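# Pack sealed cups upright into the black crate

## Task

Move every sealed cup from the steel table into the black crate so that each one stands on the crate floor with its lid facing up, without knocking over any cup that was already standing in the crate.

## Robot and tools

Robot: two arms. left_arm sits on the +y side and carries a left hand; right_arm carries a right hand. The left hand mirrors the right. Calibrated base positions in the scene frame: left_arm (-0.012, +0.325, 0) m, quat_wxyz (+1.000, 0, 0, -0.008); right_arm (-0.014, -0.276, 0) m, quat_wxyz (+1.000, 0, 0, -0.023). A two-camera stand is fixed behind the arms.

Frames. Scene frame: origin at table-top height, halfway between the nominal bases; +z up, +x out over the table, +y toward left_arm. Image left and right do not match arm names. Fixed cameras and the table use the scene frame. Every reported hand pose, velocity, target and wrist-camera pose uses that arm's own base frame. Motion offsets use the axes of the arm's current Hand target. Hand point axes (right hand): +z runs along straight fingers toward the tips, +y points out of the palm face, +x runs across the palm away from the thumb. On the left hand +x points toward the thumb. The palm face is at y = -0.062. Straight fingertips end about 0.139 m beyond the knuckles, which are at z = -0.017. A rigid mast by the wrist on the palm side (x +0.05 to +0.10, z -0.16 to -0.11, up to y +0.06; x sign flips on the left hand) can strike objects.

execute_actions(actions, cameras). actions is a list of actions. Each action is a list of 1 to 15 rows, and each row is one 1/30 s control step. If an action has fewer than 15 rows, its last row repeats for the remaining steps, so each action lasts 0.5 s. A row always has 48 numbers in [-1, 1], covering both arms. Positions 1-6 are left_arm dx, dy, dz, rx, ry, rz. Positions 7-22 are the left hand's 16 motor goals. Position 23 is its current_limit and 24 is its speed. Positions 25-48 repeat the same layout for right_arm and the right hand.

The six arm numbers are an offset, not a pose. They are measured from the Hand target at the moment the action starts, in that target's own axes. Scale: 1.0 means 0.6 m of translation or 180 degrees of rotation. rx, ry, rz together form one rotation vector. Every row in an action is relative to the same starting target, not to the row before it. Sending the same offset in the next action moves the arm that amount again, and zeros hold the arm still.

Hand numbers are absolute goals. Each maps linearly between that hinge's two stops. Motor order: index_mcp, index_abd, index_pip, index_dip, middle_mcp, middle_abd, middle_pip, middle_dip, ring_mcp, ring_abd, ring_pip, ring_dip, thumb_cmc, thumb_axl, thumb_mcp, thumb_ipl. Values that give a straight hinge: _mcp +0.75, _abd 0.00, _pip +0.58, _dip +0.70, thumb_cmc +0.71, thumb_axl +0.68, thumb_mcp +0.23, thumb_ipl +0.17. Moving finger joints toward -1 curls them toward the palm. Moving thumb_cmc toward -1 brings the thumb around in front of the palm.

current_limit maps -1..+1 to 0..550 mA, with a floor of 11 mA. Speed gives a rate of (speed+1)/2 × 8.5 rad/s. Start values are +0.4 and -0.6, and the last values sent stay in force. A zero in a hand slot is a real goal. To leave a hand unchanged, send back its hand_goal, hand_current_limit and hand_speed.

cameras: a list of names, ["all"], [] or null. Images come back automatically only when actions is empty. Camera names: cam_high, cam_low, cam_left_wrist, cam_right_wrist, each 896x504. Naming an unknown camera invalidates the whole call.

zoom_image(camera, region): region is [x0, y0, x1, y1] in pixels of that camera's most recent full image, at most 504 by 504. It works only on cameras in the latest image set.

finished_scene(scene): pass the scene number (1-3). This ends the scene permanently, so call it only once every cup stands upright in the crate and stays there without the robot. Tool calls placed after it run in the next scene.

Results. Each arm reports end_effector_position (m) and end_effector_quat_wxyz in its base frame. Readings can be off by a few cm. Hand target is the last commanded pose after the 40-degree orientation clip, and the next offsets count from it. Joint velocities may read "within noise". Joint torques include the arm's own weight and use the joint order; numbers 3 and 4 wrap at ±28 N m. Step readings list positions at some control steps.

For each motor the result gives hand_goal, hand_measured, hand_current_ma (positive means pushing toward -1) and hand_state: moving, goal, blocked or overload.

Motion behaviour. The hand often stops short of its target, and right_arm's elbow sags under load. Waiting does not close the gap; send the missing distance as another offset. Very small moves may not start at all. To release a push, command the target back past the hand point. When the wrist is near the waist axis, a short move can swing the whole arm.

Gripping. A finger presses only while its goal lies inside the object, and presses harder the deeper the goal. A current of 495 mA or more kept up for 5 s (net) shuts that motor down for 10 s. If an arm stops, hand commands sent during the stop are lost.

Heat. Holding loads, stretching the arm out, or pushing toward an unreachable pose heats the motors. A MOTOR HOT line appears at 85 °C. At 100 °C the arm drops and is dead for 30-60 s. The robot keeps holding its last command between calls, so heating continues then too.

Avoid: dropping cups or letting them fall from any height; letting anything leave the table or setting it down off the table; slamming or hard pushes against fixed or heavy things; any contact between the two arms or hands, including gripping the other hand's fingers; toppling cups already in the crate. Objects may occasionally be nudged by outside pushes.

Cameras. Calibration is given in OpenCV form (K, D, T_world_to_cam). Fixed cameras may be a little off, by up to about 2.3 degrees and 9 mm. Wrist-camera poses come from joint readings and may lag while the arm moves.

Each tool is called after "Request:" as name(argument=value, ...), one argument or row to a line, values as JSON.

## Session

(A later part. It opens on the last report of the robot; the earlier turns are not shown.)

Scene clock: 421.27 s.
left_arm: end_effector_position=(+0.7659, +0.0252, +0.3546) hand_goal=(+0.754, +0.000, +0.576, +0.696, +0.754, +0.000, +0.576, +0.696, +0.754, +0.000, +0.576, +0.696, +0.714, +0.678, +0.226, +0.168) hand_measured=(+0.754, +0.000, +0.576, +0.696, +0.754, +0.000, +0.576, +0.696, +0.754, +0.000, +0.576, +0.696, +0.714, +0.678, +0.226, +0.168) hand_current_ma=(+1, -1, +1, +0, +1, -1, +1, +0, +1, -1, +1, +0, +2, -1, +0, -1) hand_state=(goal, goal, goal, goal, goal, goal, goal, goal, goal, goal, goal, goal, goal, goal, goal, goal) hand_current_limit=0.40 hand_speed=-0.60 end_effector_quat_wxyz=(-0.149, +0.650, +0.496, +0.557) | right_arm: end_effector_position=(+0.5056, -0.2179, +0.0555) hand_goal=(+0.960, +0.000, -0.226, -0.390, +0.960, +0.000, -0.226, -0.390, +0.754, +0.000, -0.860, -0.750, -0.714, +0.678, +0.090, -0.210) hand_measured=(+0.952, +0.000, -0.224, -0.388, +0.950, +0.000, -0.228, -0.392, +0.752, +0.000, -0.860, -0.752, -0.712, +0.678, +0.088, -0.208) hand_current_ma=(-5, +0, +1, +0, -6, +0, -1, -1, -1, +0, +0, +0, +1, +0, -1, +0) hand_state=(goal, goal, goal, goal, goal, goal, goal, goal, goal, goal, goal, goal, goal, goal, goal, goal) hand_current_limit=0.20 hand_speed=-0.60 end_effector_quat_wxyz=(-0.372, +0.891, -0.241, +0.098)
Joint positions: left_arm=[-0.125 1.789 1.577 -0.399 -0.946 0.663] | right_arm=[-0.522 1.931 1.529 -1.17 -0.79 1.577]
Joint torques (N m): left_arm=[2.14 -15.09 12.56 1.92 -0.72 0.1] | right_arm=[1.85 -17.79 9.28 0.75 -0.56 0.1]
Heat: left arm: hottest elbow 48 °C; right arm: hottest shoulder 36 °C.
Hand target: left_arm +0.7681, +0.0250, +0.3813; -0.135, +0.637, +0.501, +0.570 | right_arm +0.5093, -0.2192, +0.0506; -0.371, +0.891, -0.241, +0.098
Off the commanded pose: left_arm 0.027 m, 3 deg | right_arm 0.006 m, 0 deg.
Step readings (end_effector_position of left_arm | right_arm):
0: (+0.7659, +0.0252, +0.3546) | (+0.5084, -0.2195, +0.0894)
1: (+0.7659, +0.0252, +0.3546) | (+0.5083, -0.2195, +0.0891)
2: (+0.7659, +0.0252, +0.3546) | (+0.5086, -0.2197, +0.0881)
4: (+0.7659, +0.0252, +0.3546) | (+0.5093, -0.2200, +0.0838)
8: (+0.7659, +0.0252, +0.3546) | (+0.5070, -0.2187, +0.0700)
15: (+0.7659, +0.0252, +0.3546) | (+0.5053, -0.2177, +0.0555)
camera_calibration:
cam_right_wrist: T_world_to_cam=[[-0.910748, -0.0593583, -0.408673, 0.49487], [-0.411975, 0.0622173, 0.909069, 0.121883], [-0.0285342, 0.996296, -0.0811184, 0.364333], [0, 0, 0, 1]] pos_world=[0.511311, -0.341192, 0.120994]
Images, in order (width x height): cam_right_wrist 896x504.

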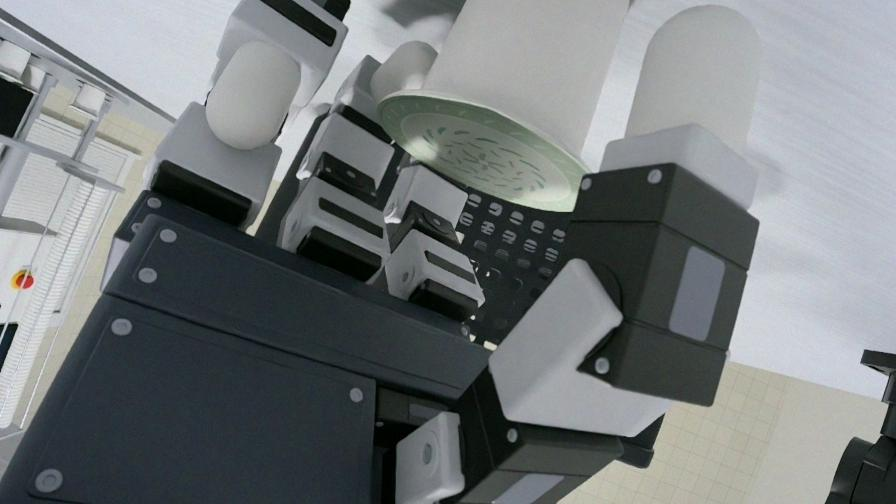

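Request:
execute_actions(
  actions=[
    [[0,0,0,0,0,0,0.754,0,0.576,0.696,0.754,0,0.576,0.696,0.754,0,0.576,0.696,0.714,0.678,0.226,0.168,0.4,-0.6,0.0068,0.0142,0.0045,0,0,0,0.959,0,-0.226,-0.391,0.959,0,-0.226,-0.391,0.753,0,-0.86,-0.75,-0.714,0.678,0.09,-0.211,0.2,-0.6]],
    [[0,0,0,0,0,0,0.754,0,0.576,0.696,0.754,0,0.576,0.696,0.754,0,0.576,0.696,0.714,0.678,0.226,0.168,0.4,-0.6,0,0,0,0,0,0,0.753,0,-0.226,-0.391,0.753,0,-0.226,-0.391,0.753,0,-0.86,-0.75,-0.714,0.678,-0.02,-0.24,-0.1,-0.8]],
  ],
  cameras=["cam_right_wrist"],
)

Scene clock: 442.03 s.
left_arm: end_effector_position=(+0.7659, +0.0252, +0.3546) hand_goal=(+0.754, +0.000, +0.576, +0.696, +0.754, +0.000, +0.576, +0.696, +0.754, +0.000, +0.576, +0.696, +0.714, +0.678, +0.226, +0.168) hand_measured=(+0.754, +0.000, +0.576, +0.696, +0.754, +0.000, +0.576, +0.696, +0.754, +0.000, +0.576, +0.696, +0.714, +0.678, +0.226, +0.168) hand_current_ma=(+1, -1, +1, +0, +1, -1, +1, +0, +1, -1, +1, +0, +2, -1, +0, -1) hand_state=(goal, goal, goal, goal, goal, goal, goal, goal, goal, goal, goal, goal, goal, goal, goal, goal) hand_current_limit=0.40 hand_speed=-0.60 end_effector_quat_wxyz=(-0.149, +0.650, +0.496, +0.557) | right_arm: end_effector_position=(+0.5059, -0.2181, +0.0493) hand_goal=(+0.754, +0.000, -0.226, -0.390, +0.754, +0.000, -0.226, -0.390, +0.754, +0.000, -0.860, -0.750, -0.714, +0.678, -0.020, -0.240) hand_measured=(+0.750, +0.000, -0.224, -0.388, +0.754, +0.000, -0.224, -0.390, +0.752, +0.000, -0.860, -0.752, -0.712, +0.678, -0.018, -0.238) hand_current_ma=(-1, +0, +1, +0, +0, +0, +0, +0, -1, +0, +0, +0, +1, +0, +0, +1) hand_state=(goal, goal, goal, goal, goal, goal, goal, goal, goal, goal, goal, goal, goal, goal, goal, goal) hand_current_limit=-0.10 hand_speed=-0.80 end_effector_quat_wxyz=(-0.373, +0.891, -0.242, +0.095)
Joint positions: left_arm=[-0.125 1.789 1.577 -0.399 -0.946 0.663] | right_arm=[-0.522 1.942 1.529 -1.165 -0.79 1.577]
Joint torques (N m): left_arm=[2.2 -15.15 12.51 1.89 -0.73 0.1] | right_arm=[1.26 -17.49 9.95 0.7 -0.53 0.01]
Heat: left arm: hottest elbow 48 °C; right arm: hottest shoulder 36 °C.
Hand target: left_arm +0.7681, +0.0250, +0.3813; -0.135, +0.637, +0.501, +0.570 | right_arm +0.5107, -0.2247, +0.0425; -0.371, +0.891, -0.241, +0.098
Off the commanded pose: left_arm 0.027 m, 3 deg | right_arm 0.011 m, 0 deg.
Step readings (end_effector_position of left_arm | right_arm):
0: (+0.7659, +0.0252, +0.3546) | (+0.5056, -0.2179, +0.0555)
1: (+0.7659, +0.0252, +0.3546) | (+0.5056, -0.2179, +0.0555)
2: (+0.7659, +0.0252, +0.3546) | (+0.5056, -0.2179, +0.0555)
4: (+0.7659, +0.0252, +0.3546) | (+0.5059, -0.2181, +0.0552)
8: (+0.7659, +0.0252, +0.3546) | (+0.5062, -0.2182, +0.0534)
15: (+0.7659, +0.0252, +0.3546) | (+0.5058, -0.2180, +0.0495)
16: (+0.7659, +0.0252, +0.3546) | (+0.5058, -0.2180, +0.0493)
17: (+0.7659, +0.0252, +0.3546) | (+0.5058, -0.2180, +0.0493)
19: (+0.7659, +0.0252, +0.3546) | (+0.5058, -0.2180, +0.0493)
23: (+0.7659, +0.0252, +0.3546) | (+0.5058, -0.2180, +0.0493)
30: (+0.7659, +0.0252, +0.3546) | (+0.5059, -0.2181, +0.0493)
camera_calibration:
cam_right_wrist: T_world_to_cam=[[-0.913022, -0.0580315, -0.40376, 0.493885], [-0.406881, 0.059338, 0.911552, 0.124235], [-0.0289404, 0.99655, -0.0777888, 0.364141], [0, 0, 0, 1]] pos_world=[0.512016, -0.341595, 0.114491]
Images, in order (width x height): cam_right_wrist 896x504.

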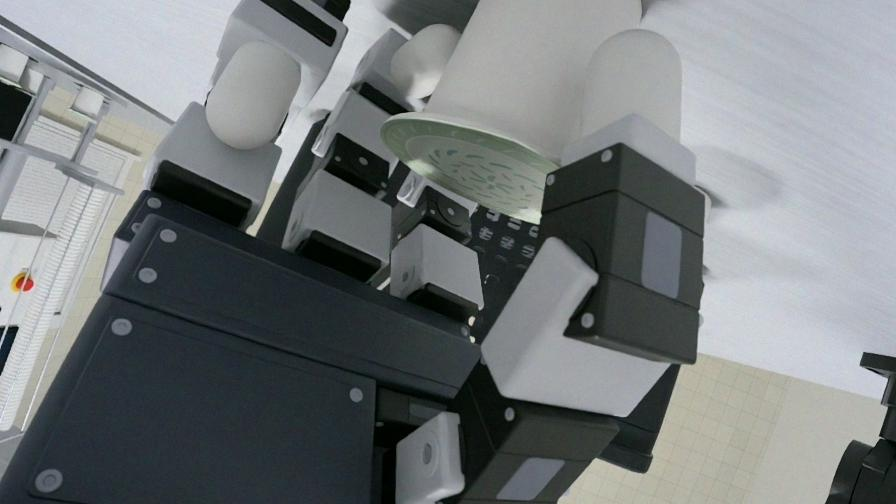

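Request:
execute_actions(
  actions=[
    [[0,0,0,0,0,0,0.754,0,0.576,0.696,0.754,0,0.576,0.696,0.754,0,0.576,0.696,0.714,0.678,0.226,0.168,0.4,-0.6,0.0073,0.0065,-0.0065,0,0,0,0.753,0,-0.226,-0.391,0.753,0,-0.226,-0.391,0.753,0,-0.86,-0.75,-0.714,0.678,-0.02,-0.24,-0.1,-0.8]],
    [[0,0,0,0,0,0,0.754,0,0.576,0.696,0.754,0,0.576,0.696,0.754,0,0.576,0.696,0.714,0.678,0.226,0.168,0.4,-0.6,0,0,0,0,0,0,0.68,0,-0.27,-0.42,0.68,0,-0.27,-0.42,0.753,0,-0.86,-0.75,-0.714,0.678,-0.08,-0.26,-0.1,-0.8]],
  ],
  cameras=["cam_right_wrist"],
)

Scene clock: 456.20 s.
left_arm: end_effector_position=(+0.7659, +0.0252, +0.3546) hand_goal=(+0.754, +0.000, +0.576, +0.696, +0.754, +0.000, +0.576, +0.696, +0.754, +0.000, +0.576, +0.696, +0.714, +0.678, +0.226, +0.168) hand_measured=(+0.754, +0.000, +0.576, +0.696, +0.754, +0.000, +0.576, +0.696, +0.754, +0.000, +0.576, +0.696, +0.714, +0.678, +0.226, +0.168) hand_current_ma=(+1, -1, +1, +0, +1, -1, +1, +0, +1, -1, +1, +0, +2, -1, +0, -1) hand_state=(goal, goal, goal, goal, goal, goal, goal, goal, goal, goal, goal, goal, goal, goal, goal, goal) hand_current_limit=0.40 hand_speed=-0.60 end_effector_quat_wxyz=(-0.149, +0.650, +0.496, +0.557) | right_arm: end_effector_position=(+0.5049, -0.2192, +0.0440) hand_goal=(+0.680, +0.000, -0.270, -0.420, +0.680, +0.000, -0.270, -0.420, +0.754, +0.000, -0.860, -0.750, -0.714, +0.678, -0.080, -0.260) hand_measured=(+0.714, +0.000, -0.250, -0.410, +0.716, +0.000, -0.248, -0.414, +0.752, +0.000, -0.860, -0.752, -0.712, +0.678, -0.040, -0.248) hand_current_ma=(+47, +0, +19, +6, +50, +0, +22, +3, -1, +0, +0, +0, +1, +0, +84, +12) hand_state=(blocked, goal, blocked, goal, blocked, goal, blocked, goal, goal, goal, goal, goal, goal, goal, blocked, goal) hand_current_limit=-0.10 hand_speed=-0.80 end_effector_quat_wxyz=(-0.374, +0.891, -0.242, +0.092)
Joint positions: left_arm=[-0.125 1.789 1.577 -0.399 -0.946 0.663] | right_arm=[-0.524 1.952 1.529 -1.166 -0.79 1.57]
Joint torques (N m): left_arm=[2.43 -15.21 12.55 1.88 -0.72 0.1] | right_arm=[0.73 -17.44 11.62 0.02 -0.52 -0.04]
Heat: left arm: hottest elbow 48 °C; right arm: hottest shoulder 38 °C.
Hand target: left_arm +0.7681, +0.0250, +0.3813; -0.135, +0.637, +0.501, +0.570 | right_arm +0.5117, -0.2316, +0.0426; -0.371, +0.891, -0.241, +0.098
Off the commanded pose: left_arm 0.027 m, 3 deg | right_arm 0.014 m, 1 deg.
Step readings (end_effector_position of left_arm | right_arm):
0: (+0.7659, +0.0252, +0.3546) | (+0.5059, -0.2181, +0.0493)
1: (+0.7659, +0.0252, +0.3546) | (+0.5059, -0.2181, +0.0493)
2: (+0.7659, +0.0252, +0.3546) | (+0.5059, -0.2181, +0.0493)
4: (+0.7659, +0.0252, +0.3546) | (+0.5059, -0.2181, +0.0487)
8: (+0.7659, +0.0252, +0.3546) | (+0.5058, -0.2183, +0.0468)
15: (+0.7659, +0.0252, +0.3546) | (+0.5054, -0.2189, +0.0446)
16: (+0.7659, +0.0252, +0.3546) | (+0.5054, -0.2189, +0.0446)
17: (+0.7659, +0.0252, +0.3546) | (+0.5054, -0.2189, +0.0446)
19: (+0.7659, +0.0252, +0.3546) | (+0.5051, -0.2190, +0.0440)
23: (+0.7659, +0.0252, +0.3546) | (+0.5049, -0.2192, +0.0440)
30: (+0.7659, +0.0252, +0.3546) | (+0.5049, -0.2192, +0.0440)
camera_calibration:
cam_right_wrist: T_world_to_cam=[[-0.914866, -0.0598555, -0.399297, 0.49108], [-0.402453, 0.055721, 0.913743, 0.125641], [-0.0324433, 0.996651, -0.0750662, 0.366418], [0, 0, 0, 1]] pos_world=[0.511724, -0.342798, 0.108788]
Images, in order (width x height): cam_right_wrist 896x504.

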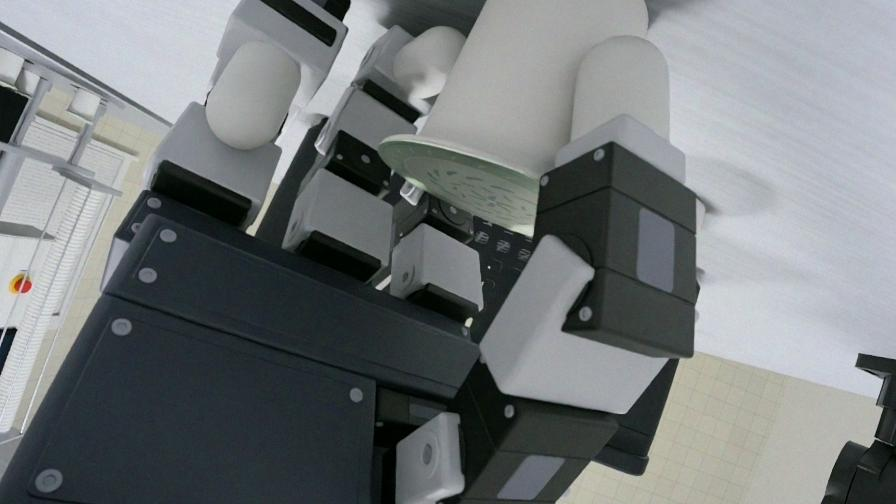

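Request:
execute_actions(
  actions=[
    [[0,0,0,0,0,0,0.754,0,0.576,0.696,0.754,0,0.576,0.696,0.754,0,0.576,0.696,0.714,0.678,0.226,0.168,0.4,-0.6,0,0,0,0,0,0,0.60,0,-0.32,-0.45,0.60,0,-0.32,-0.45,0.753,0,-0.86,-0.75,-0.714,0.678,-0.16,-0.30,0,-0.8]],
    [[0,0,0,0,0,0,0.754,0,0.576,0.696,0.754,0,0.576,0.696,0.754,0,0.576,0.696,0.714,0.678,0.226,0.168,0.4,-0.6,-0.0003,-0.0473,-0.0469,0,0,0,0.60,0,-0.32,-0.45,0.60,0,-0.32,-0.45,0.753,0,-0.86,-0.75,-0.714,0.678,-0.16,-0.30,0,-0.8]],
  ],
  cameras=["cam_right_wrist","cam_high"],
)

Scene clock: 465.73 s.
left_arm: end_effector_position=(+0.7659, +0.0252, +0.3546) hand_goal=(+0.754, +0.000, +0.576, +0.696, +0.754, +0.000, +0.576, +0.696, +0.754, +0.000, +0.576, +0.696, +0.714, +0.678, +0.226, +0.168) hand_measured=(+0.754, +0.000, +0.576, +0.696, +0.754, +0.000, +0.576, +0.696, +0.754, +0.000, +0.576, +0.696, +0.714, +0.678, +0.226, +0.168) hand_current_ma=(+1, -1, +1, +0, +1, -1, +1, +0, +1, -1, +1, +0, +2, -1, +0, -1) hand_state=(goal, goal, goal, goal, goal, goal, goal, goal, goal, goal, goal, goal, goal, goal, goal, goal) hand_current_limit=0.40 hand_speed=-0.60 end_effector_quat_wxyz=(-0.149, +0.650, +0.496, +0.557) | right_arm: end_effector_position=(+0.4969, -0.2158, +0.0564) hand_goal=(+0.600, +0.000, -0.320, -0.450, +0.600, +0.000, -0.320, -0.450, +0.754, +0.000, -0.860, -0.750, -0.714, +0.678, -0.160, -0.300) hand_measured=(+0.694, +0.002, -0.254, -0.422, +0.692, -0.002, -0.252, -0.430, +0.752, +0.000, -0.860, -0.752, -0.710, +0.678, -0.036, -0.250) hand_current_ma=(+239, +0, +121, +30, +232, +0, +131, +19, -1, +0, +0, +0, +1, +0, +275, +124) hand_state=(blocked, goal, blocked, blocked, blocked, goal, blocked, blocked, goal, goal, goal, goal, goal, goal, blocked, blocked) hand_current_limit=0.00 hand_speed=-0.80 end_effector_quat_wxyz=(-0.379, +0.888, -0.252, +0.067)
Joint positions: left_arm=[-0.125 1.789 1.577 -0.399 -0.946 0.663] | right_arm=[-0.526 1.954 1.563 -1.254 -0.788 1.568]
Joint torques (N m): left_arm=[2.32 -15.03 12.57 1.94 -0.72 0.11] | right_arm=[0.85 -21.13 13.04 -0.09 -0.56 -0.01]
Heat: left arm: hottest elbow 48 °C; right arm: hottest shoulder 38 °C.
Hand target: left_arm +0.7681, +0.0250, +0.3813; -0.135, +0.637, +0.501, +0.570 | right_arm +0.5117, -0.2316, +0.0825; -0.371, +0.891, -0.241, +0.098
Off the commanded pose: left_arm 0.027 m, 3 deg | right_arm 0.034 m, 4 deg.
Step readings (end_effector_position of left_arm | right_arm):
0: (+0.7659, +0.0252, +0.3546) | (+0.5049, -0.2192, +0.0440)
1: (+0.7659, +0.0252, +0.3546) | (+0.5049, -0.2192, +0.0440)
2: (+0.7659, +0.0252, +0.3546) | (+0.5049, -0.2192, +0.0438)
4: (+0.7659, +0.0252, +0.3546) | (+0.5047, -0.2193, +0.0430)
8: (+0.7659, +0.0252, +0.3546) | (+0.5047, -0.2193, +0.0428)
15: (+0.7659, +0.0252, +0.3546) | (+0.5047, -0.2193, +0.0428)
16: (+0.7659, +0.0252, +0.3546) | (+0.5045, -0.2192, +0.0428)
17: (+0.7659, +0.0252, +0.3546) | (+0.5030, -0.2183, +0.0433)
19: (+0.7659, +0.0252, +0.3546) | (+0.4995, -0.2168, +0.0457)
23: (+0.7659, +0.0252, +0.3546) | (+0.4964, -0.2155, +0.0517)
30: (+0.7659, +0.0252, +0.3546) | (+0.4974, -0.2162, +0.0563)
camera_calibration:
cam_right_wrist: T_world_to_cam=[[-0.933161, -0.0497587, -0.355999, 0.497679], [-0.357726, 0.0314109, 0.933298, 0.0822431], [-0.0352574, 0.998267, -0.0471114, 0.363932], [0, 0, 0, 1]] pos_world=[0.506666, -0.341121, 0.117561]
Images, in order (width x height): cam_high 896x504, cam_right_wrist 896x504.

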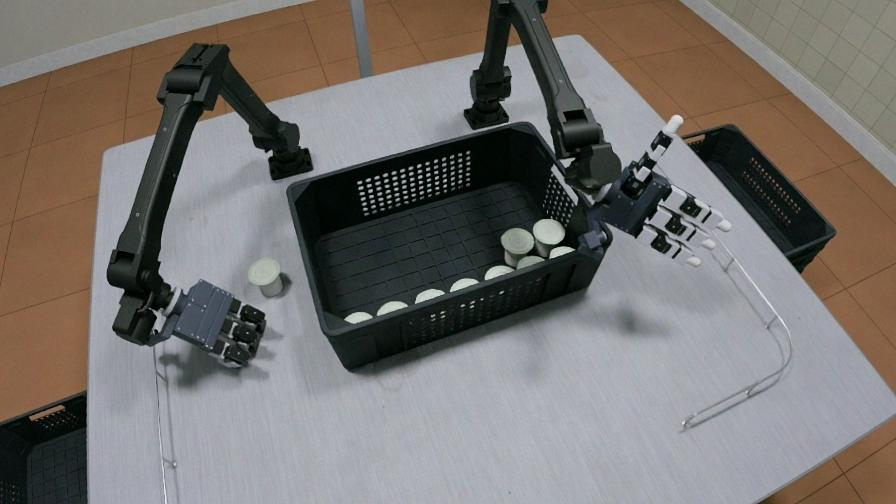

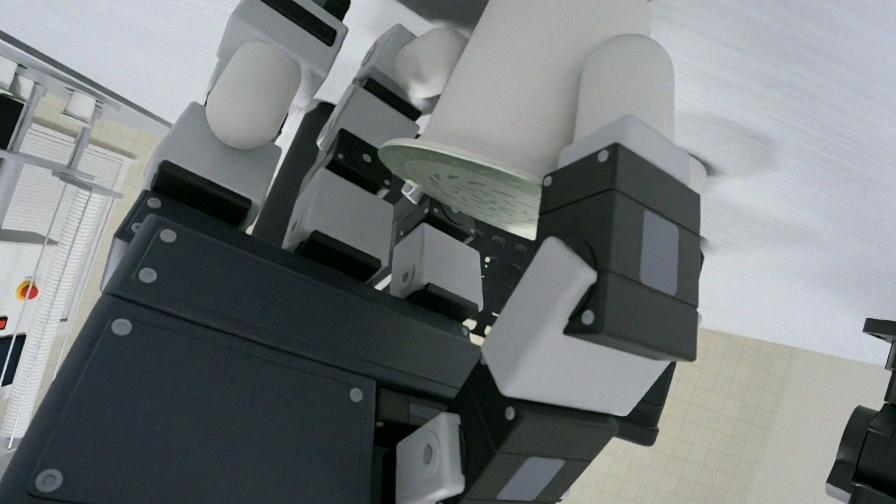

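Request:
execute_actions(
  actions=[
    [[0,0,0,0,0,0,0.754,0,0.576,0.696,0.754,0,0.576,0.696,0.754,0,0.576,0.696,0.714,0.678,0.226,0.168,0.4,-0.6,-0.0003,-0.0473,-0.0469,0,0,0,0.60,0,-0.32,-0.45,0.60,0,-0.32,-0.45,0.753,0,-0.86,-0.75,-0.714,0.678,-0.16,-0.30,0,-0.8]],
    [[0,0,0,0,0,0,0.754,0,0.576,0.696,0.754,0,0.576,0.696,0.754,0,0.576,0.696,0.714,0.678,0.226,0.168,0.4,-0.6,-0.0003,-0.0473,-0.0469,0,0,0,0.60,0,-0.32,-0.45,0.60,0,-0.32,-0.45,0.753,0,-0.86,-0.75,-0.714,0.678,-0.16,-0.30,0,-0.8]],
  ],
  cameras=["cam_right_wrist","cam_high"],
)

Scene clock: 473.67 s.
left_arm: end_effector_position=(+0.7659, +0.0252, +0.3546) hand_goal=(+0.754, +0.000, +0.576, +0.696, +0.754, +0.000, +0.576, +0.696, +0.754, +0.000, +0.576, +0.696, +0.714, +0.678, +0.226, +0.168) hand_measured=(+0.754, +0.000, +0.576, +0.696, +0.754, +0.000, +0.576, +0.696, +0.754, +0.000, +0.576, +0.696, +0.714, +0.678, +0.226, +0.168) hand_current_ma=(+1, -1, +1, +0, +1, -1, +1, +0, +1, -1, +1, +0, +2, -1, +0, -1) hand_state=(goal, goal, goal, goal, goal, goal, goal, goal, goal, goal, goal, goal, goal, goal, goal, goal) hand_current_limit=0.40 hand_speed=-0.60 end_effector_quat_wxyz=(-0.149, +0.650, +0.496, +0.557) | right_arm: end_effector_position=(+0.5007, -0.2183, +0.1319) hand_goal=(+0.600, +0.000, -0.320, -0.450, +0.600, +0.000, -0.320, -0.450, +0.754, +0.000, -0.860, -0.750, -0.714, +0.678, -0.160, -0.300) hand_measured=(+0.694, +0.002, -0.254, -0.422, +0.692, -0.002, -0.252, -0.430, +0.752, +0.000, -0.860, -0.752, -0.710, +0.678, -0.036, -0.250) hand_current_ma=(+239, +0, +121, +30, +232, +0, +131, +19, -1, +0, +0, +0, +1, +0, +275, +124) hand_state=(blocked, goal, blocked, blocked, blocked, goal, blocked, blocked, goal, goal, goal, goal, goal, goal, blocked, blocked) hand_current_limit=0.00 hand_speed=-0.80 end_effector_quat_wxyz=(-0.380, +0.888, -0.253, +0.064)
Joint positions: left_arm=[-0.125 1.789 1.577 -0.399 -0.946 0.663] | right_arm=[-0.526 1.91 1.702 -1.443 -0.787 1.567]
Joint torques (N m): left_arm=[2.08 -14.97 12.51 1.87 -0.74 0.08] | right_arm=[0.85 -21.71 13.6 -0.12 -0.61 0]
Heat: left arm: hottest elbow 49 °C; right arm: hottest shoulder 38 °C.
Hand target: left_arm +0.7681, +0.0250, +0.3813; -0.135, +0.637, +0.501, +0.570 | right_arm +0.5117, -0.2315, +0.1625; -0.371, +0.891, -0.241, +0.098
Off the commanded pose: left_arm 0.027 m, 3 deg | right_arm 0.035 m, 4 deg.
Step readings (end_effector_position of left_arm | right_arm):
0: (+0.7659, +0.0252, +0.3546) | (+0.4968, -0.2158, +0.0565)
1: (+0.7659, +0.0252, +0.3546) | (+0.4968, -0.2158, +0.0567)
2: (+0.7659, +0.0252, +0.3546) | (+0.4962, -0.2155, +0.0580)
4: (+0.7659, +0.0252, +0.3546) | (+0.4941, -0.2144, +0.0624)
8: (+0.7659, +0.0252, +0.3546) | (+0.4954, -0.2151, +0.0754)
15: (+0.7659, +0.0252, +0.3546) | (+0.4990, -0.2172, +0.0906)
16: (+0.7659, +0.0252, +0.3546) | (+0.4992, -0.2174, +0.0914)
17: (+0.7659, +0.0252, +0.3546) | (+0.4987, -0.2170, +0.0930)
19: (+0.7659, +0.0252, +0.3546) | (+0.4962, -0.2157, +0.0981)
23: (+0.7659, +0.0252, +0.3546) | (+0.4974, -0.2164, +0.1132)
30: (+0.7659, +0.0252, +0.3546) | (+0.5013, -0.2186, +0.1310)
camera_calibration:
cam_right_wrist: T_world_to_cam=[[-0.935032, -0.0497153, -0.35106, 0.528357], [-0.352714, 0.0294599, 0.935267, 0.0100716], [-0.0361549, 0.998329, -0.0450813, 0.370312], [0, 0, 0, 1]] pos_world=[0.510972, -0.343723, 0.19276]
Images, in order (width x height): cam_high 896x504, cam_right_wrist 896x504.

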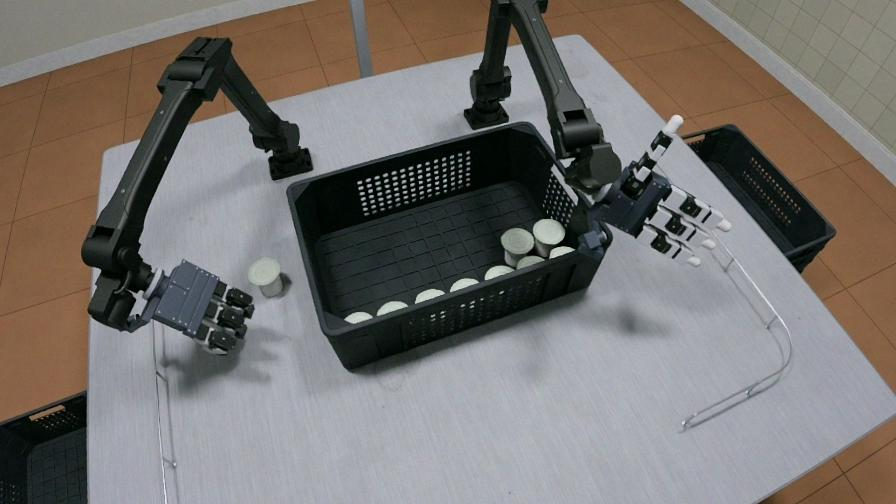

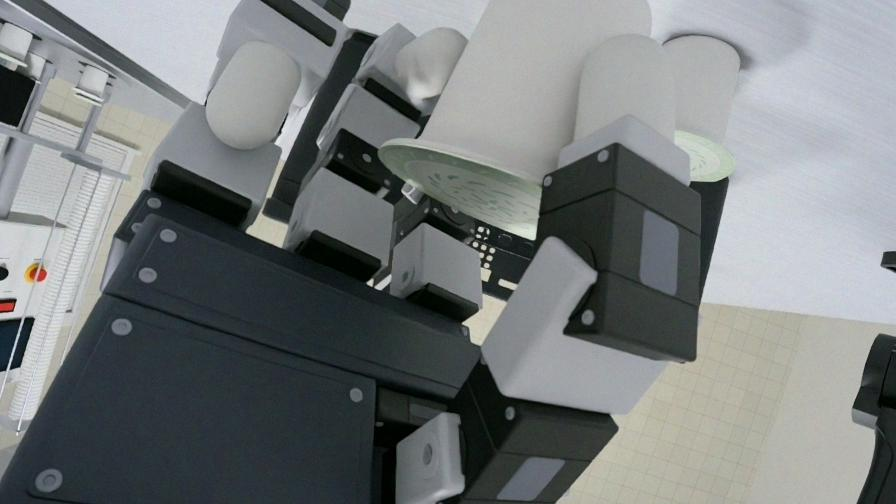

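Request:
execute_actions(
  actions=[
    [[0,0,0,0,0,0,0.754,0,0.576,0.696,0.754,0,0.576,0.696,0.754,0,0.576,0.696,0.714,0.678,0.226,0.168,0.4,-0.6,0,-0.0766,-0.0766,0,0,0,0.60,0,-0.32,-0.45,0.60,0,-0.32,-0.45,0.753,0,-0.86,-0.75,-0.714,0.678,-0.16,-0.30,0,-0.8]],
    [[0,0,0,0,0,0,0.754,0,0.576,0.696,0.754,0,0.576,0.696,0.754,0,0.576,0.696,0.714,0.678,0.226,0.168,0.4,-0.6,0,-0.0766,-0.0766,0,0,0,0.60,0,-0.32,-0.45,0.60,0,-0.32,-0.45,0.753,0,-0.86,-0.75,-0.714,0.678,-0.16,-0.30,0,-0.8]],
    [[0,0,0,0,0,0,0.754,0,0.576,0.696,0.754,0,0.576,0.696,0.754,0,0.576,0.696,0.714,0.678,0.226,0.168,0.4,-0.6,-0.1117,-0.0592,0.0592,0,-0.0262,-0.0262,0.60,0,-0.32,-0.45,0.60,0,-0.32,-0.45,0.753,0,-0.86,-0.75,-0.714,0.678,-0.16,-0.30,0,-0.8]],
  ],
  cameras=["cam_right_wrist","cam_high"],
)

Scene clock: 549.90 s.
left_arm: end_effector_position=(+0.7659, +0.0252, +0.3546) hand_goal=(+0.754, +0.000, +0.576, +0.696, +0.754, +0.000, +0.576, +0.696, +0.754, +0.000, +0.576, +0.696, +0.714, +0.678, +0.226, +0.168) hand_measured=(+0.754, +0.000, +0.576, +0.696, +0.754, +0.000, +0.576, +0.696, +0.754, +0.000, +0.576, +0.696, +0.714, +0.678, +0.226, +0.168) hand_current_ma=(+1, -1, +1, +0, +1, -1, +1, +0, +1, -1, +1, +0, +2, -1, +0, -1) hand_state=(goal, goal, goal, goal, goal, goal, goal, goal, goal, goal, goal, goal, goal, goal, goal, goal) hand_current_limit=0.40 hand_speed=-0.60 end_effector_quat_wxyz=(-0.149, +0.650, +0.496, +0.557) | right_arm: end_effector_position=(+0.4823, -0.1522, +0.2779) hand_goal=(+0.600, +0.000, -0.320, -0.450, +0.600, +0.000, -0.320, -0.450, +0.754, +0.000, -0.860, -0.750, -0.714, +0.678, -0.160, -0.300) hand_measured=(+0.692, +0.002, -0.254, -0.422, +0.690, -0.002, -0.252, -0.430, +0.752, +0.000, -0.860, -0.752, -0.710, +0.678, -0.034, -0.250) hand_current_ma=(+234, +0, +121, +30, +222, -1, +131, +19, -1, +0, +0, +0, +1, +0, +275, +124) hand_state=(blocked, goal, blocked, blocked, blocked, goal, blocked, blocked, goal, goal, goal, goal, goal, goal, blocked, blocked) hand_current_limit=0.00 hand_speed=-0.80 end_effector_quat_wxyz=(-0.373, +0.902, -0.203, +0.078)
Joint positions: left_arm=[-0.125 1.789 1.577 -0.399 -0.946 0.663] | right_arm=[-0.428 1.722 1.827 -1.676 -0.782 1.585]
Joint torques (N m): left_arm=[2.32 -15.15 12.52 1.95 -0.74 0.07] | right_arm=[1.14 -18.84 10.17 0.2 -0.66 -0.02]
Heat: left arm: hottest elbow 49 °C; right arm: hottest shoulder 44 °C.
Hand target: left_arm +0.7681, +0.0250, +0.3813; -0.135, +0.637, +0.501, +0.570 | right_arm +0.4794, -0.1550, +0.2929; -0.377, +0.904, -0.188, +0.076
Off the commanded pose: left_arm 0.027 m, 3 deg | right_arm 0.016 m, 2 deg.
joint sent to its limit (right arm) — joint 4 (wrist pitch), lower limit. The joint targets still meet the commanded pose.
Step readings (end_effector_position of left_arm | right_arm):
0: (+0.7659, +0.0252, +0.3546) | (+0.5007, -0.2183, +0.1319)
1: (+0.7659, +0.0252, +0.3546) | (+0.5007, -0.2183, +0.1323)
2: (+0.7659, +0.0252, +0.3546) | (+0.4997, -0.2178, +0.1347)
4: (+0.7659, +0.0252, +0.3546) | (+0.4970, -0.2166, +0.1439)
8: (+0.7659, +0.0252, +0.3546) | (+0.5007, -0.2187, +0.1718)
15: (+0.7659, +0.0252, +0.3546) | (+0.5053, -0.2214, +0.2017)
16: (+0.7659, +0.0252, +0.3546) | (+0.5054, -0.2214, +0.2029)
17: (+0.7659, +0.0252, +0.3546) | (+0.5047, -0.2211, +0.2051)
19: (+0.7659, +0.0252, +0.3546) | (+0.5037, -0.2207, +0.2126)
23: (+0.7659, +0.0252, +0.3546) | (+0.5077, -0.2228, +0.2364)
30: (+0.7659, +0.0252, +0.3546) | (+0.5104, -0.2241, +0.2625)
31: (+0.7659, +0.0252, +0.3546) | (+0.5104, -0.2241, +0.2630)
32: (+0.7659, +0.0252, +0.3546) | (+0.5096, -0.2227, +0.2631)
34: (+0.7659, +0.0252, +0.3546) | (+0.5022, -0.2141, +0.2597)
38: (+0.7659, +0.0252, +0.3546) | (+0.4862, -0.1847, +0.2586)
45: (+0.7659, +0.0252, +0.3546) | (+0.4841, -0.1532, +0.2763)
camera_calibration:
cam_right_wrist: T_world_to_cam=[[-0.905091, -0.142074, -0.40078, 0.550883], [-0.408717, 0.0306589, 0.912146, -0.101294], [-0.117305, 0.989381, -0.0858172, 0.359185], [0, 0, 0, 1]] pos_world=[0.499333, -0.273999, 0.344002]
Images, in order (width x height): cam_high 896x504, cam_right_wrist 896x504.

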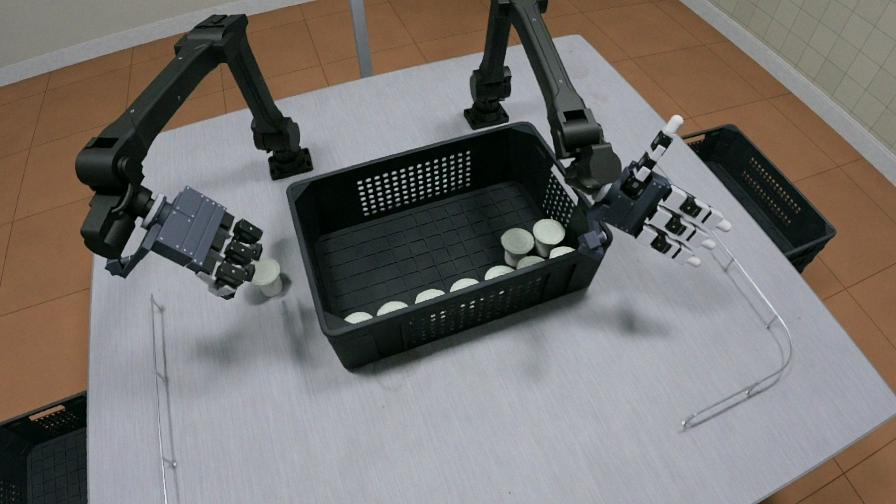

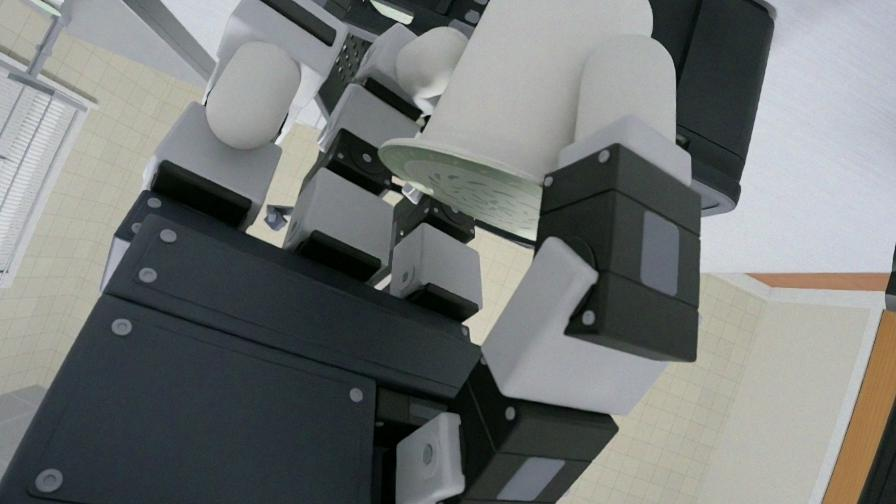

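Request:
execute_actions(
  actions=[
    [[0,0,0,0,0,0,0.754,0,0.576,0.696,0.754,0,0.576,0.696,0.754,0,0.576,0.696,0.714,0.678,0.226,0.168,0.4,-0.6,-0.1012,-0.068,0.068,0,-0.0262,-0.0262,0.60,0,-0.32,-0.45,0.60,0,-0.32,-0.45,0.753,0,-0.86,-0.75,-0.714,0.678,-0.16,-0.30,0,-0.8]],
    [[0,0,0,0,0,0,0.754,0,0.576,0.696,0.754,0,0.576,0.696,0.754,0,0.576,0.696,0.714,0.678,0.226,0.168,0.4,-0.6,-0.0893,-0.0758,0.0758,0,-0.0262,-0.0262,0.60,0,-0.32,-0.45,0.60,0,-0.32,-0.45,0.753,0,-0.86,-0.75,-0.714,0.678,-0.16,-0.30,0,-0.8]],
    [[0,0,0,0,0,0,0.754,0,0.576,0.696,0.754,0,0.576,0.696,0.754,0,0.576,0.696,0.714,0.678,0.226,0.168,0.4,-0.6,-0.0763,-0.0826,0.0826,0,-0.0262,-0.0262,0.60,0,-0.32,-0.45,0.60,0,-0.32,-0.45,0.753,0,-0.86,-0.75,-0.714,0.678,-0.16,-0.30,0,-0.8]],
  ],
  cameras=["cam_right_wrist","cam_high"],
)

Scene clock: 559.57 s.
left_arm: end_effector_position=(+0.7659, +0.0252, +0.3546) hand_goal=(+0.754, +0.000, +0.576, +0.696, +0.754, +0.000, +0.576, +0.696, +0.754, +0.000, +0.576, +0.696, +0.714, +0.678, +0.226, +0.168) hand_measured=(+0.754, +0.000, +0.576, +0.696, +0.754, +0.000, +0.576, +0.696, +0.754, +0.000, +0.576, +0.696, +0.714, +0.678, +0.226, +0.168) hand_current_ma=(+1, -1, +1, +0, +1, -1, +1, +0, +1, -1, +1, +0, +2, -1, +0, -1) hand_state=(goal, goal, goal, goal, goal, goal, goal, goal, goal, goal, goal, goal, goal, goal, goal, goal) hand_current_limit=0.40 hand_speed=-0.60 end_effector_quat_wxyz=(-0.149, +0.650, +0.496, +0.557) | right_arm: end_effector_position=(+0.3811, +0.0785, +0.2829) hand_goal=(+0.600, +0.000, -0.320, -0.450, +0.600, +0.000, -0.320, -0.450, +0.754, +0.000, -0.860, -0.750, -0.714, +0.678, -0.160, -0.300) hand_measured=(+0.688, +0.002, -0.254, -0.422, +0.686, -0.004, -0.252, -0.430, +0.750, +0.000, -0.860, -0.752, -0.710, +0.678, -0.032, -0.250) hand_current_ma=(+215, +0, +121, +30, +208, -1, +131, +19, -1, +0, +0, +0, +1, +0, +275, +124) hand_state=(blocked, goal, blocked, blocked, blocked, goal, blocked, blocked, goal, goal, goal, goal, goal, goal, blocked, blocked) hand_current_limit=0.00 hand_speed=-0.80 end_effector_quat_wxyz=(-0.385, +0.923, -0.024, -0.006)
Joint positions: left_arm=[-0.125 1.789 1.577 -0.399 -0.946 0.663] | right_arm=[0.035 1.394 1.455 -1.585 -0.789 1.677]
Joint torques (N m): left_arm=[2.2 -15.21 12.45 1.81 -0.73 0.12] | right_arm=[1.2 -13.16 10.45 0.81 -0.54 0.25]
Heat: left arm: hottest elbow 49 °C; right arm: hottest shoulder 43 °C.
Hand target: left_arm +0.7681, +0.0250, +0.3813; -0.135, +0.637, +0.501, +0.570 | right_arm +0.3810, +0.0761, +0.2943; -0.385, +0.923, -0.028, +0.010
Off the commanded pose: left_arm 0.027 m, 3 deg | right_arm 0.012 m, 2 deg.
Step readings (end_effector_position of left_arm | right_arm):
0: (+0.7659, +0.0252, +0.3546) | (+0.4823, -0.1522, +0.2779)
1: (+0.7659, +0.0252, +0.3546) | (+0.4818, -0.1520, +0.2771)
2: (+0.7659, +0.0252, +0.3546) | (+0.4800, -0.1494, +0.2757)
4: (+0.7659, +0.0252, +0.3546) | (+0.4703, -0.1400, +0.2696)
8: (+0.7659, +0.0252, +0.3546) | (+0.4539, -0.1052, +0.2642)
15: (+0.7659, +0.0252, +0.3546) | (+0.4504, -0.0750, +0.2781)
16: (+0.7659, +0.0252, +0.3546) | (+0.4495, -0.0747, +0.2793)
17: (+0.7659, +0.0252, +0.3546) | (+0.4475, -0.0717, +0.2792)
19: (+0.7659, +0.0252, +0.3546) | (+0.4384, -0.0633, +0.2755)
23: (+0.7659, +0.0252, +0.3546) | (+0.4205, -0.0271, +0.2717)
30: (+0.7659, +0.0252, +0.3546) | (+0.4152, +0.0018, +0.2812)
31: (+0.7659, +0.0252, +0.3546) | (+0.4150, +0.0019, +0.2817)
32: (+0.7659, +0.0252, +0.3546) | (+0.4140, +0.0045, +0.2812)
34: (+0.7659, +0.0252, +0.3546) | (+0.4082, +0.0130, +0.2769)
38: (+0.7659, +0.0252, +0.3546) | (+0.3891, +0.0510, +0.2735)
45: (+0.7659, +0.0252, +0.3546) | (+0.3811, +0.0784, +0.2824)
camera_calibration:
cam_right_wrist: T_world_to_cam=[[-0.786387, -0.478467, -0.390725, 0.472443], [-0.371943, -0.138265, 0.9179, -0.156604], [-0.493208, 0.867152, -0.0692326, 0.267804], [0, 0, 0, 1]] pos_world=[0.445358, -0.027831, 0.346883]
Images, in order (width x height): cam_high 896x504, cam_right_wrist 896x504.

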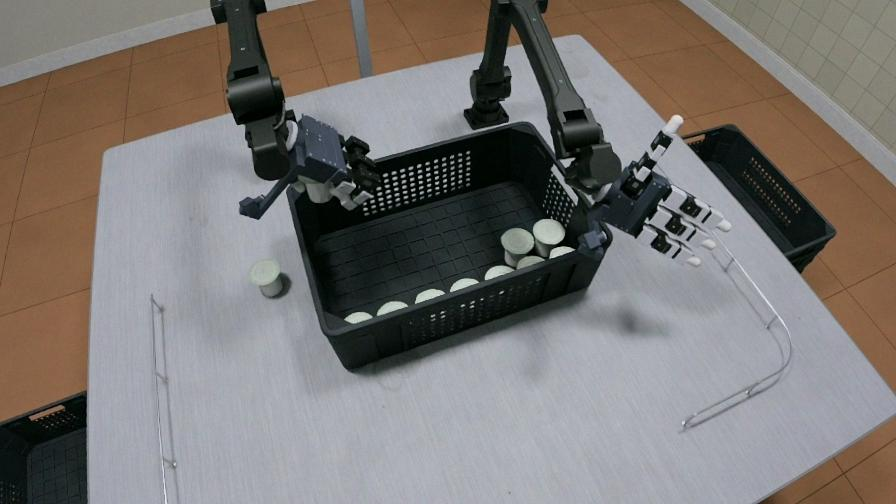

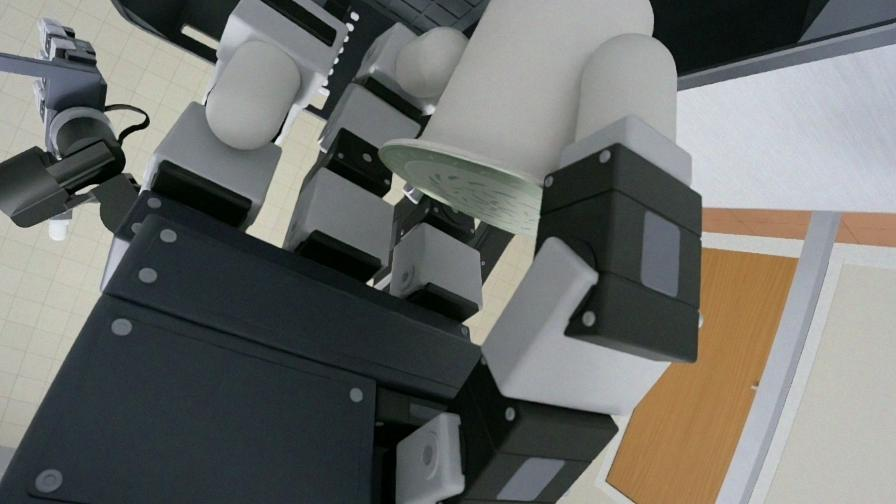

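Request:
execute_actions(
  actions=[
    [[0,0,0,0,0,0,0.754,0,0.576,0.696,0.754,0,0.576,0.696,0.754,0,0.576,0.696,0.714,0.678,0.226,0.168,0.4,-0.6,-0.0322,-0.0627,0.0627,0,-0.0157,-0.0157,0.60,0,-0.32,-0.45,0.60,0,-0.32,-0.45,0.753,0,-0.86,-0.75,-0.714,0.678,-0.16,-0.30,0,-0.8]],
    [[0,0,0,0,0,0,0.754,0,0.576,0.696,0.754,0,0.576,0.696,0.754,0,0.576,0.696,0.714,0.678,0.226,0.168,0.4,-0.6,-0.0258,-0.0641,0.0641,0,-0.0157,-0.0157,0.60,0,-0.32,-0.45,0.60,0,-0.32,-0.45,0.753,0,-0.86,-0.75,-0.714,0.678,-0.16,-0.30,0,-0.8]],
    [[0,0,0,0,0,0,0.754,0,0.576,0.696,0.754,0,0.576,0.696,0.754,0,0.576,0.696,0.714,0.678,0.226,0.168,0.4,-0.6,-0.0195,-0.0653,0.0653,0,-0.0157,-0.0157,0.60,0,-0.32,-0.45,0.60,0,-0.32,-0.45,0.753,0,-0.86,-0.75,-0.714,0.678,-0.16,-0.30,0,-0.8]],
  ],
  cameras=["cam_right_wrist","cam_high"],
)

Scene clock: 573.40 s.
left_arm: end_effector_position=(+0.7659, +0.0252, +0.3546) hand_goal=(+0.754, +0.000, +0.576, +0.696, +0.754, +0.000, +0.576, +0.696, +0.754, +0.000, +0.576, +0.696, +0.714, +0.678, +0.226, +0.168) hand_measured=(+0.754, +0.000, +0.576, +0.696, +0.754, +0.000, +0.576, +0.696, +0.754, +0.000, +0.576, +0.696, +0.714, +0.678, +0.226, +0.168) hand_current_ma=(+1, -1, +1, +0, +1, -1, +1, +0, +1, -1, +1, +0, +2, -1, +0, -1) hand_state=(goal, goal, goal, goal, goal, goal, goal, goal, goal, goal, goal, goal, goal, goal, goal, goal) hand_current_limit=0.40 hand_speed=-0.60 end_effector_quat_wxyz=(-0.149, +0.650, +0.496, +0.557) | right_arm: end_effector_position=(+0.3287, +0.2386, +0.2807) hand_goal=(+0.600, +0.000, -0.320, -0.450, +0.600, +0.000, -0.320, -0.450, +0.754, +0.000, -0.860, -0.750, -0.714, +0.678, -0.160, -0.300) hand_measured=(+0.688, +0.002, -0.254, -0.422, +0.686, -0.004, -0.252, -0.430, +0.750, +0.000, -0.860, -0.752, -0.710, +0.678, -0.032, -0.250) hand_current_ma=(+215, +0, +121, +30, +207, -1, +131, +19, -1, +0, +0, +0, +1, +0, +275, +124) hand_state=(blocked, goal, blocked, blocked, blocked, goal, blocked, blocked, goal, goal, goal, goal, goal, goal, blocked, blocked) hand_current_limit=0.00 hand_speed=-0.80 end_effector_quat_wxyz=(-0.377, +0.922, +0.071, -0.047)
Joint positions: left_arm=[-0.125 1.789 1.577 -0.399 -0.946 0.663] | right_arm=[0.463 1.364 1.416 -1.373 -0.747 1.977]
Joint torques (N m): left_arm=[2.26 -15.27 12.52 1.84 -0.73 0.09] | right_arm=[1.26 -12.69 11.75 1.31 -0.49 0.25]
Heat: left arm: hottest elbow 49 °C; right arm: hottest shoulder 41 °C.
Hand target: left_arm +0.7681, +0.0250, +0.3813; -0.135, +0.637, +0.501, +0.570 | right_arm +0.3329, +0.2389, +0.2951; -0.384, +0.920, +0.068, -0.030
Off the commanded pose: left_arm 0.027 m, 3 deg | right_arm 0.015 m, 2 deg.
Step readings (end_effector_position of left_arm | right_arm):
0: (+0.7659, +0.0252, +0.3546) | (+0.3811, +0.0785, +0.2829)
1: (+0.7659, +0.0252, +0.3546) | (+0.3811, +0.0785, +0.2827)
2: (+0.7659, +0.0252, +0.3546) | (+0.3812, +0.0801, +0.2823)
4: (+0.7659, +0.0252, +0.3546) | (+0.3806, +0.0865, +0.2804)
8: (+0.7659, +0.0252, +0.3546) | (+0.3715, +0.1148, +0.2781)
15: (+0.7659, +0.0252, +0.3546) | (+0.3661, +0.1314, +0.2805)
16: (+0.7659, +0.0252, +0.3546) | (+0.3662, +0.1315, +0.2806)
17: (+0.7659, +0.0252, +0.3546) | (+0.3661, +0.1339, +0.2806)
19: (+0.7659, +0.0252, +0.3546) | (+0.3660, +0.1404, +0.2801)
23: (+0.7659, +0.0252, +0.3546) | (+0.3564, +0.1695, +0.2797)
30: (+0.7659, +0.0252, +0.3546) | (+0.3498, +0.1860, +0.2798)
31: (+0.7659, +0.0252, +0.3546) | (+0.3500, +0.1860, +0.2798)
32: (+0.7659, +0.0252, +0.3546) | (+0.3499, +0.1882, +0.2798)
34: (+0.7659, +0.0252, +0.3546) | (+0.3500, +0.1948, +0.2796)
38: (+0.7659, +0.0252, +0.3546) | (+0.3380, +0.2231, +0.2803)
45: (+0.7659, +0.0252, +0.3546) | (+0.3288, +0.2385, +0.2806)
camera_calibration:
cam_right_wrist: T_world_to_cam=[[-0.671795, -0.635024, -0.381361, 0.504048], [-0.332244, -0.201828, 0.921346, -0.150875], [-0.662046, 0.745661, -0.0753956, 0.189136], [0, 0, 0, 1]] pos_world=[0.413706, 0.1486, 0.345493]
Images, in order (width x height): cam_high 896x504, cam_right_wrist 896x504.

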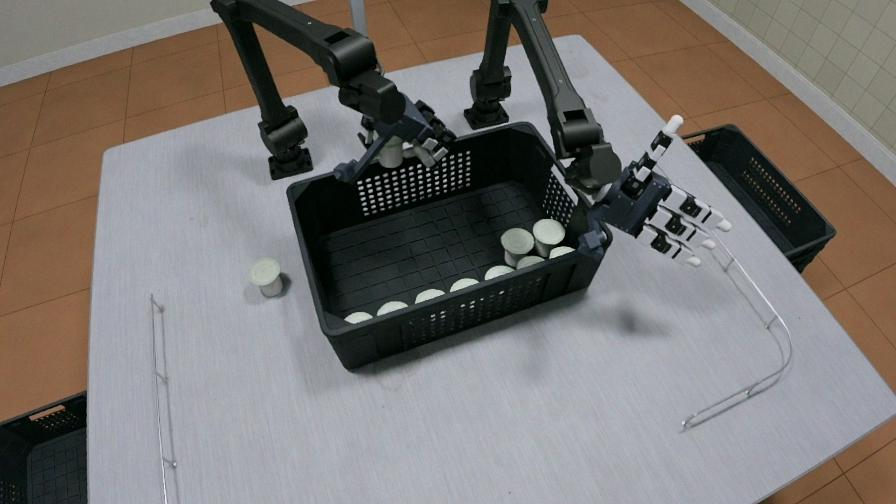

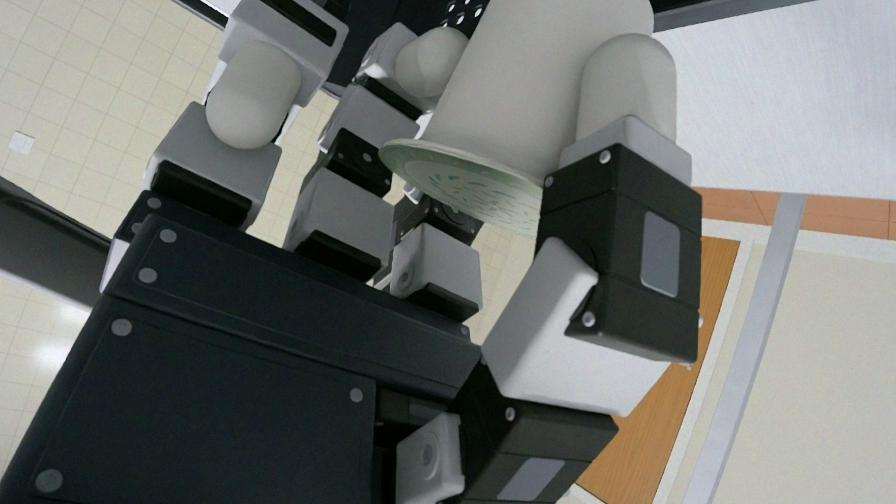

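Request:
execute_actions(
  actions=[
    [[0,0,0,0,0,0,0.754,0,0.576,0.696,0.754,0,0.576,0.696,0.754,0,0.576,0.696,0.714,0.678,0.226,0.168,0.4,-0.6,0,0.0707,0.0707,0,0,0,0.60,0,-0.32,-0.45,0.60,0,-0.32,-0.45,0.753,0,-0.86,-0.75,-0.714,0.678,-0.16,-0.30,0,-0.8]],
    [[0,0,0,0,0,0,0.754,0,0.576,0.696,0.754,0,0.576,0.696,0.754,0,0.576,0.696,0.714,0.678,0.226,0.168,0.4,-0.6,0,0.0707,0.0707,0,0,0,0.60,0,-0.32,-0.45,0.60,0,-0.32,-0.45,0.753,0,-0.86,-0.75,-0.714,0.678,-0.16,-0.30,0,-0.8]],
  ],
  cameras=["cam_right_wrist","cam_high"],
)

Scene clock: 586.90 s.
left_arm: end_effector_position=(+0.7659, +0.0252, +0.3546) hand_goal=(+0.754, +0.000, +0.576, +0.696, +0.754, +0.000, +0.576, +0.696, +0.754, +0.000, +0.576, +0.696, +0.714, +0.678, +0.226, +0.168) hand_measured=(+0.754, +0.000, +0.576, +0.696, +0.754, +0.000, +0.576, +0.696, +0.754, +0.000, +0.576, +0.696, +0.714, +0.678, +0.226, +0.168) hand_current_ma=(+1, -1, +1, +0, +1, -1, +1, +0, +1, -1, +1, +0, +2, -1, +0, -1) hand_state=(goal, goal, goal, goal, goal, goal, goal, goal, goal, goal, goal, goal, goal, goal, goal, goal) hand_current_limit=0.40 hand_speed=-0.60 end_effector_quat_wxyz=(-0.149, +0.650, +0.496, +0.557) | right_arm: end_effector_position=(+0.3267, +0.2371, +0.1697) hand_goal=(+0.600, +0.000, -0.320, -0.450, +0.600, +0.000, -0.320, -0.450, +0.754, +0.000, -0.860, -0.750, -0.714, +0.678, -0.160, -0.300) hand_measured=(+0.688, +0.002, -0.254, -0.422, +0.686, -0.004, -0.252, -0.430, +0.750, +0.000, -0.860, -0.752, -0.710, +0.678, -0.032, -0.250) hand_current_ma=(+215, +0, +121, +30, +207, -1, +131, +19, -1, +0, +0, +0, +1, +0, +275, +124) hand_state=(blocked, goal, blocked, blocked, blocked, goal, blocked, blocked, goal, goal, goal, goal, goal, goal, blocked, blocked) hand_current_limit=0.00 hand_speed=-0.80 end_effector_quat_wxyz=(-0.380, +0.921, +0.074, -0.037)
Joint positions: left_arm=[-0.125 1.789 1.577 -0.399 -0.946 0.663] | right_arm=[0.463 1.37 1.128 -1.055 -0.744 1.98]
Joint torques (N m): left_arm=[2.14 -15.15 12.53 1.91 -0.73 0.1] | right_arm=[1.44 -11.11 10.91 1.37 -0.57 0.22]
Heat: left arm: hottest elbow 49 °C; right arm: hottest shoulder 40 °C.
Hand target: left_arm +0.7681, +0.0250, +0.3813; -0.135, +0.637, +0.501, +0.570 | right_arm +0.3326, +0.2395, +0.1752; -0.384, +0.920, +0.069, -0.029
Off the commanded pose: left_arm 0.027 m, 3 deg | right_arm 0.008 m, 1 deg.
Step readings (end_effector_position of left_arm | right_arm):
0: (+0.7659, +0.0252, +0.3546) | (+0.3287, +0.2386, +0.2807)
1: (+0.7659, +0.0252, +0.3546) | (+0.3288, +0.2387, +0.2805)
2: (+0.7659, +0.0252, +0.3546) | (+0.3301, +0.2393, +0.2780)
4: (+0.7659, +0.0252, +0.3546) | (+0.3323, +0.2404, +0.2668)
8: (+0.7659, +0.0252, +0.3546) | (+0.3261, +0.2369, +0.2356)
15: (+0.7659, +0.0252, +0.3546) | (+0.3271, +0.2372, +0.2258)
16: (+0.7659, +0.0252, +0.3546) | (+0.3274, +0.2374, +0.2252)
17: (+0.7659, +0.0252, +0.3546) | (+0.3287, +0.2381, +0.2224)
19: (+0.7659, +0.0252, +0.3546) | (+0.3314, +0.2394, +0.2113)
23: (+0.7659, +0.0252, +0.3546) | (+0.3237, +0.2355, +0.1814)
30: (+0.7659, +0.0252, +0.3546) | (+0.3258, +0.2366, +0.1697)
camera_calibration:
cam_right_wrist: T_world_to_cam=[[-0.665157, -0.630201, -0.400517, 0.459324], [-0.352504, -0.207834, 0.91244, -0.0400098], [-0.658261, 0.748099, -0.0839059, 0.18027], [0, 0, 0, 1]] pos_world=[0.410083, 0.146292, 0.235599]
Images, in order (width x height): cam_high 896x504, cam_right_wrist 896x504.

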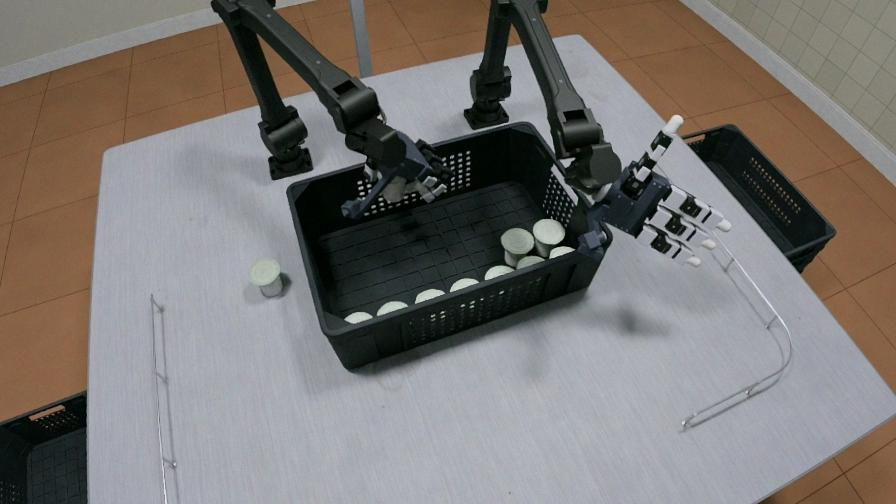

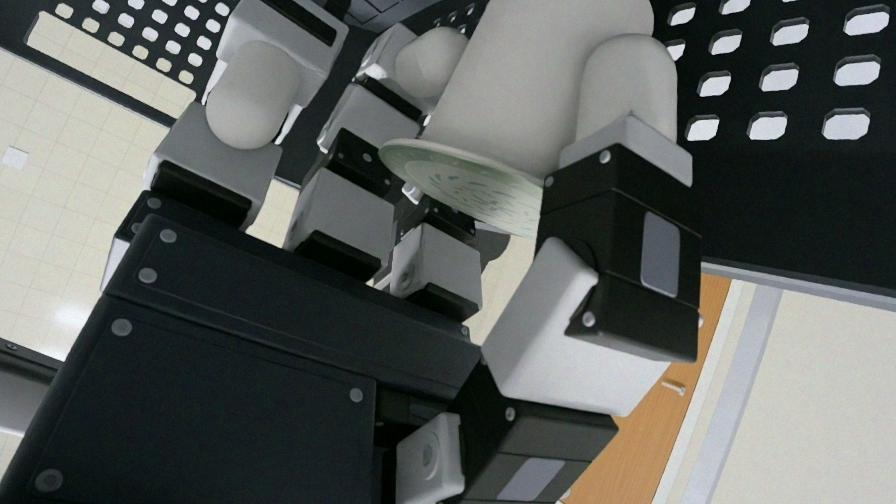

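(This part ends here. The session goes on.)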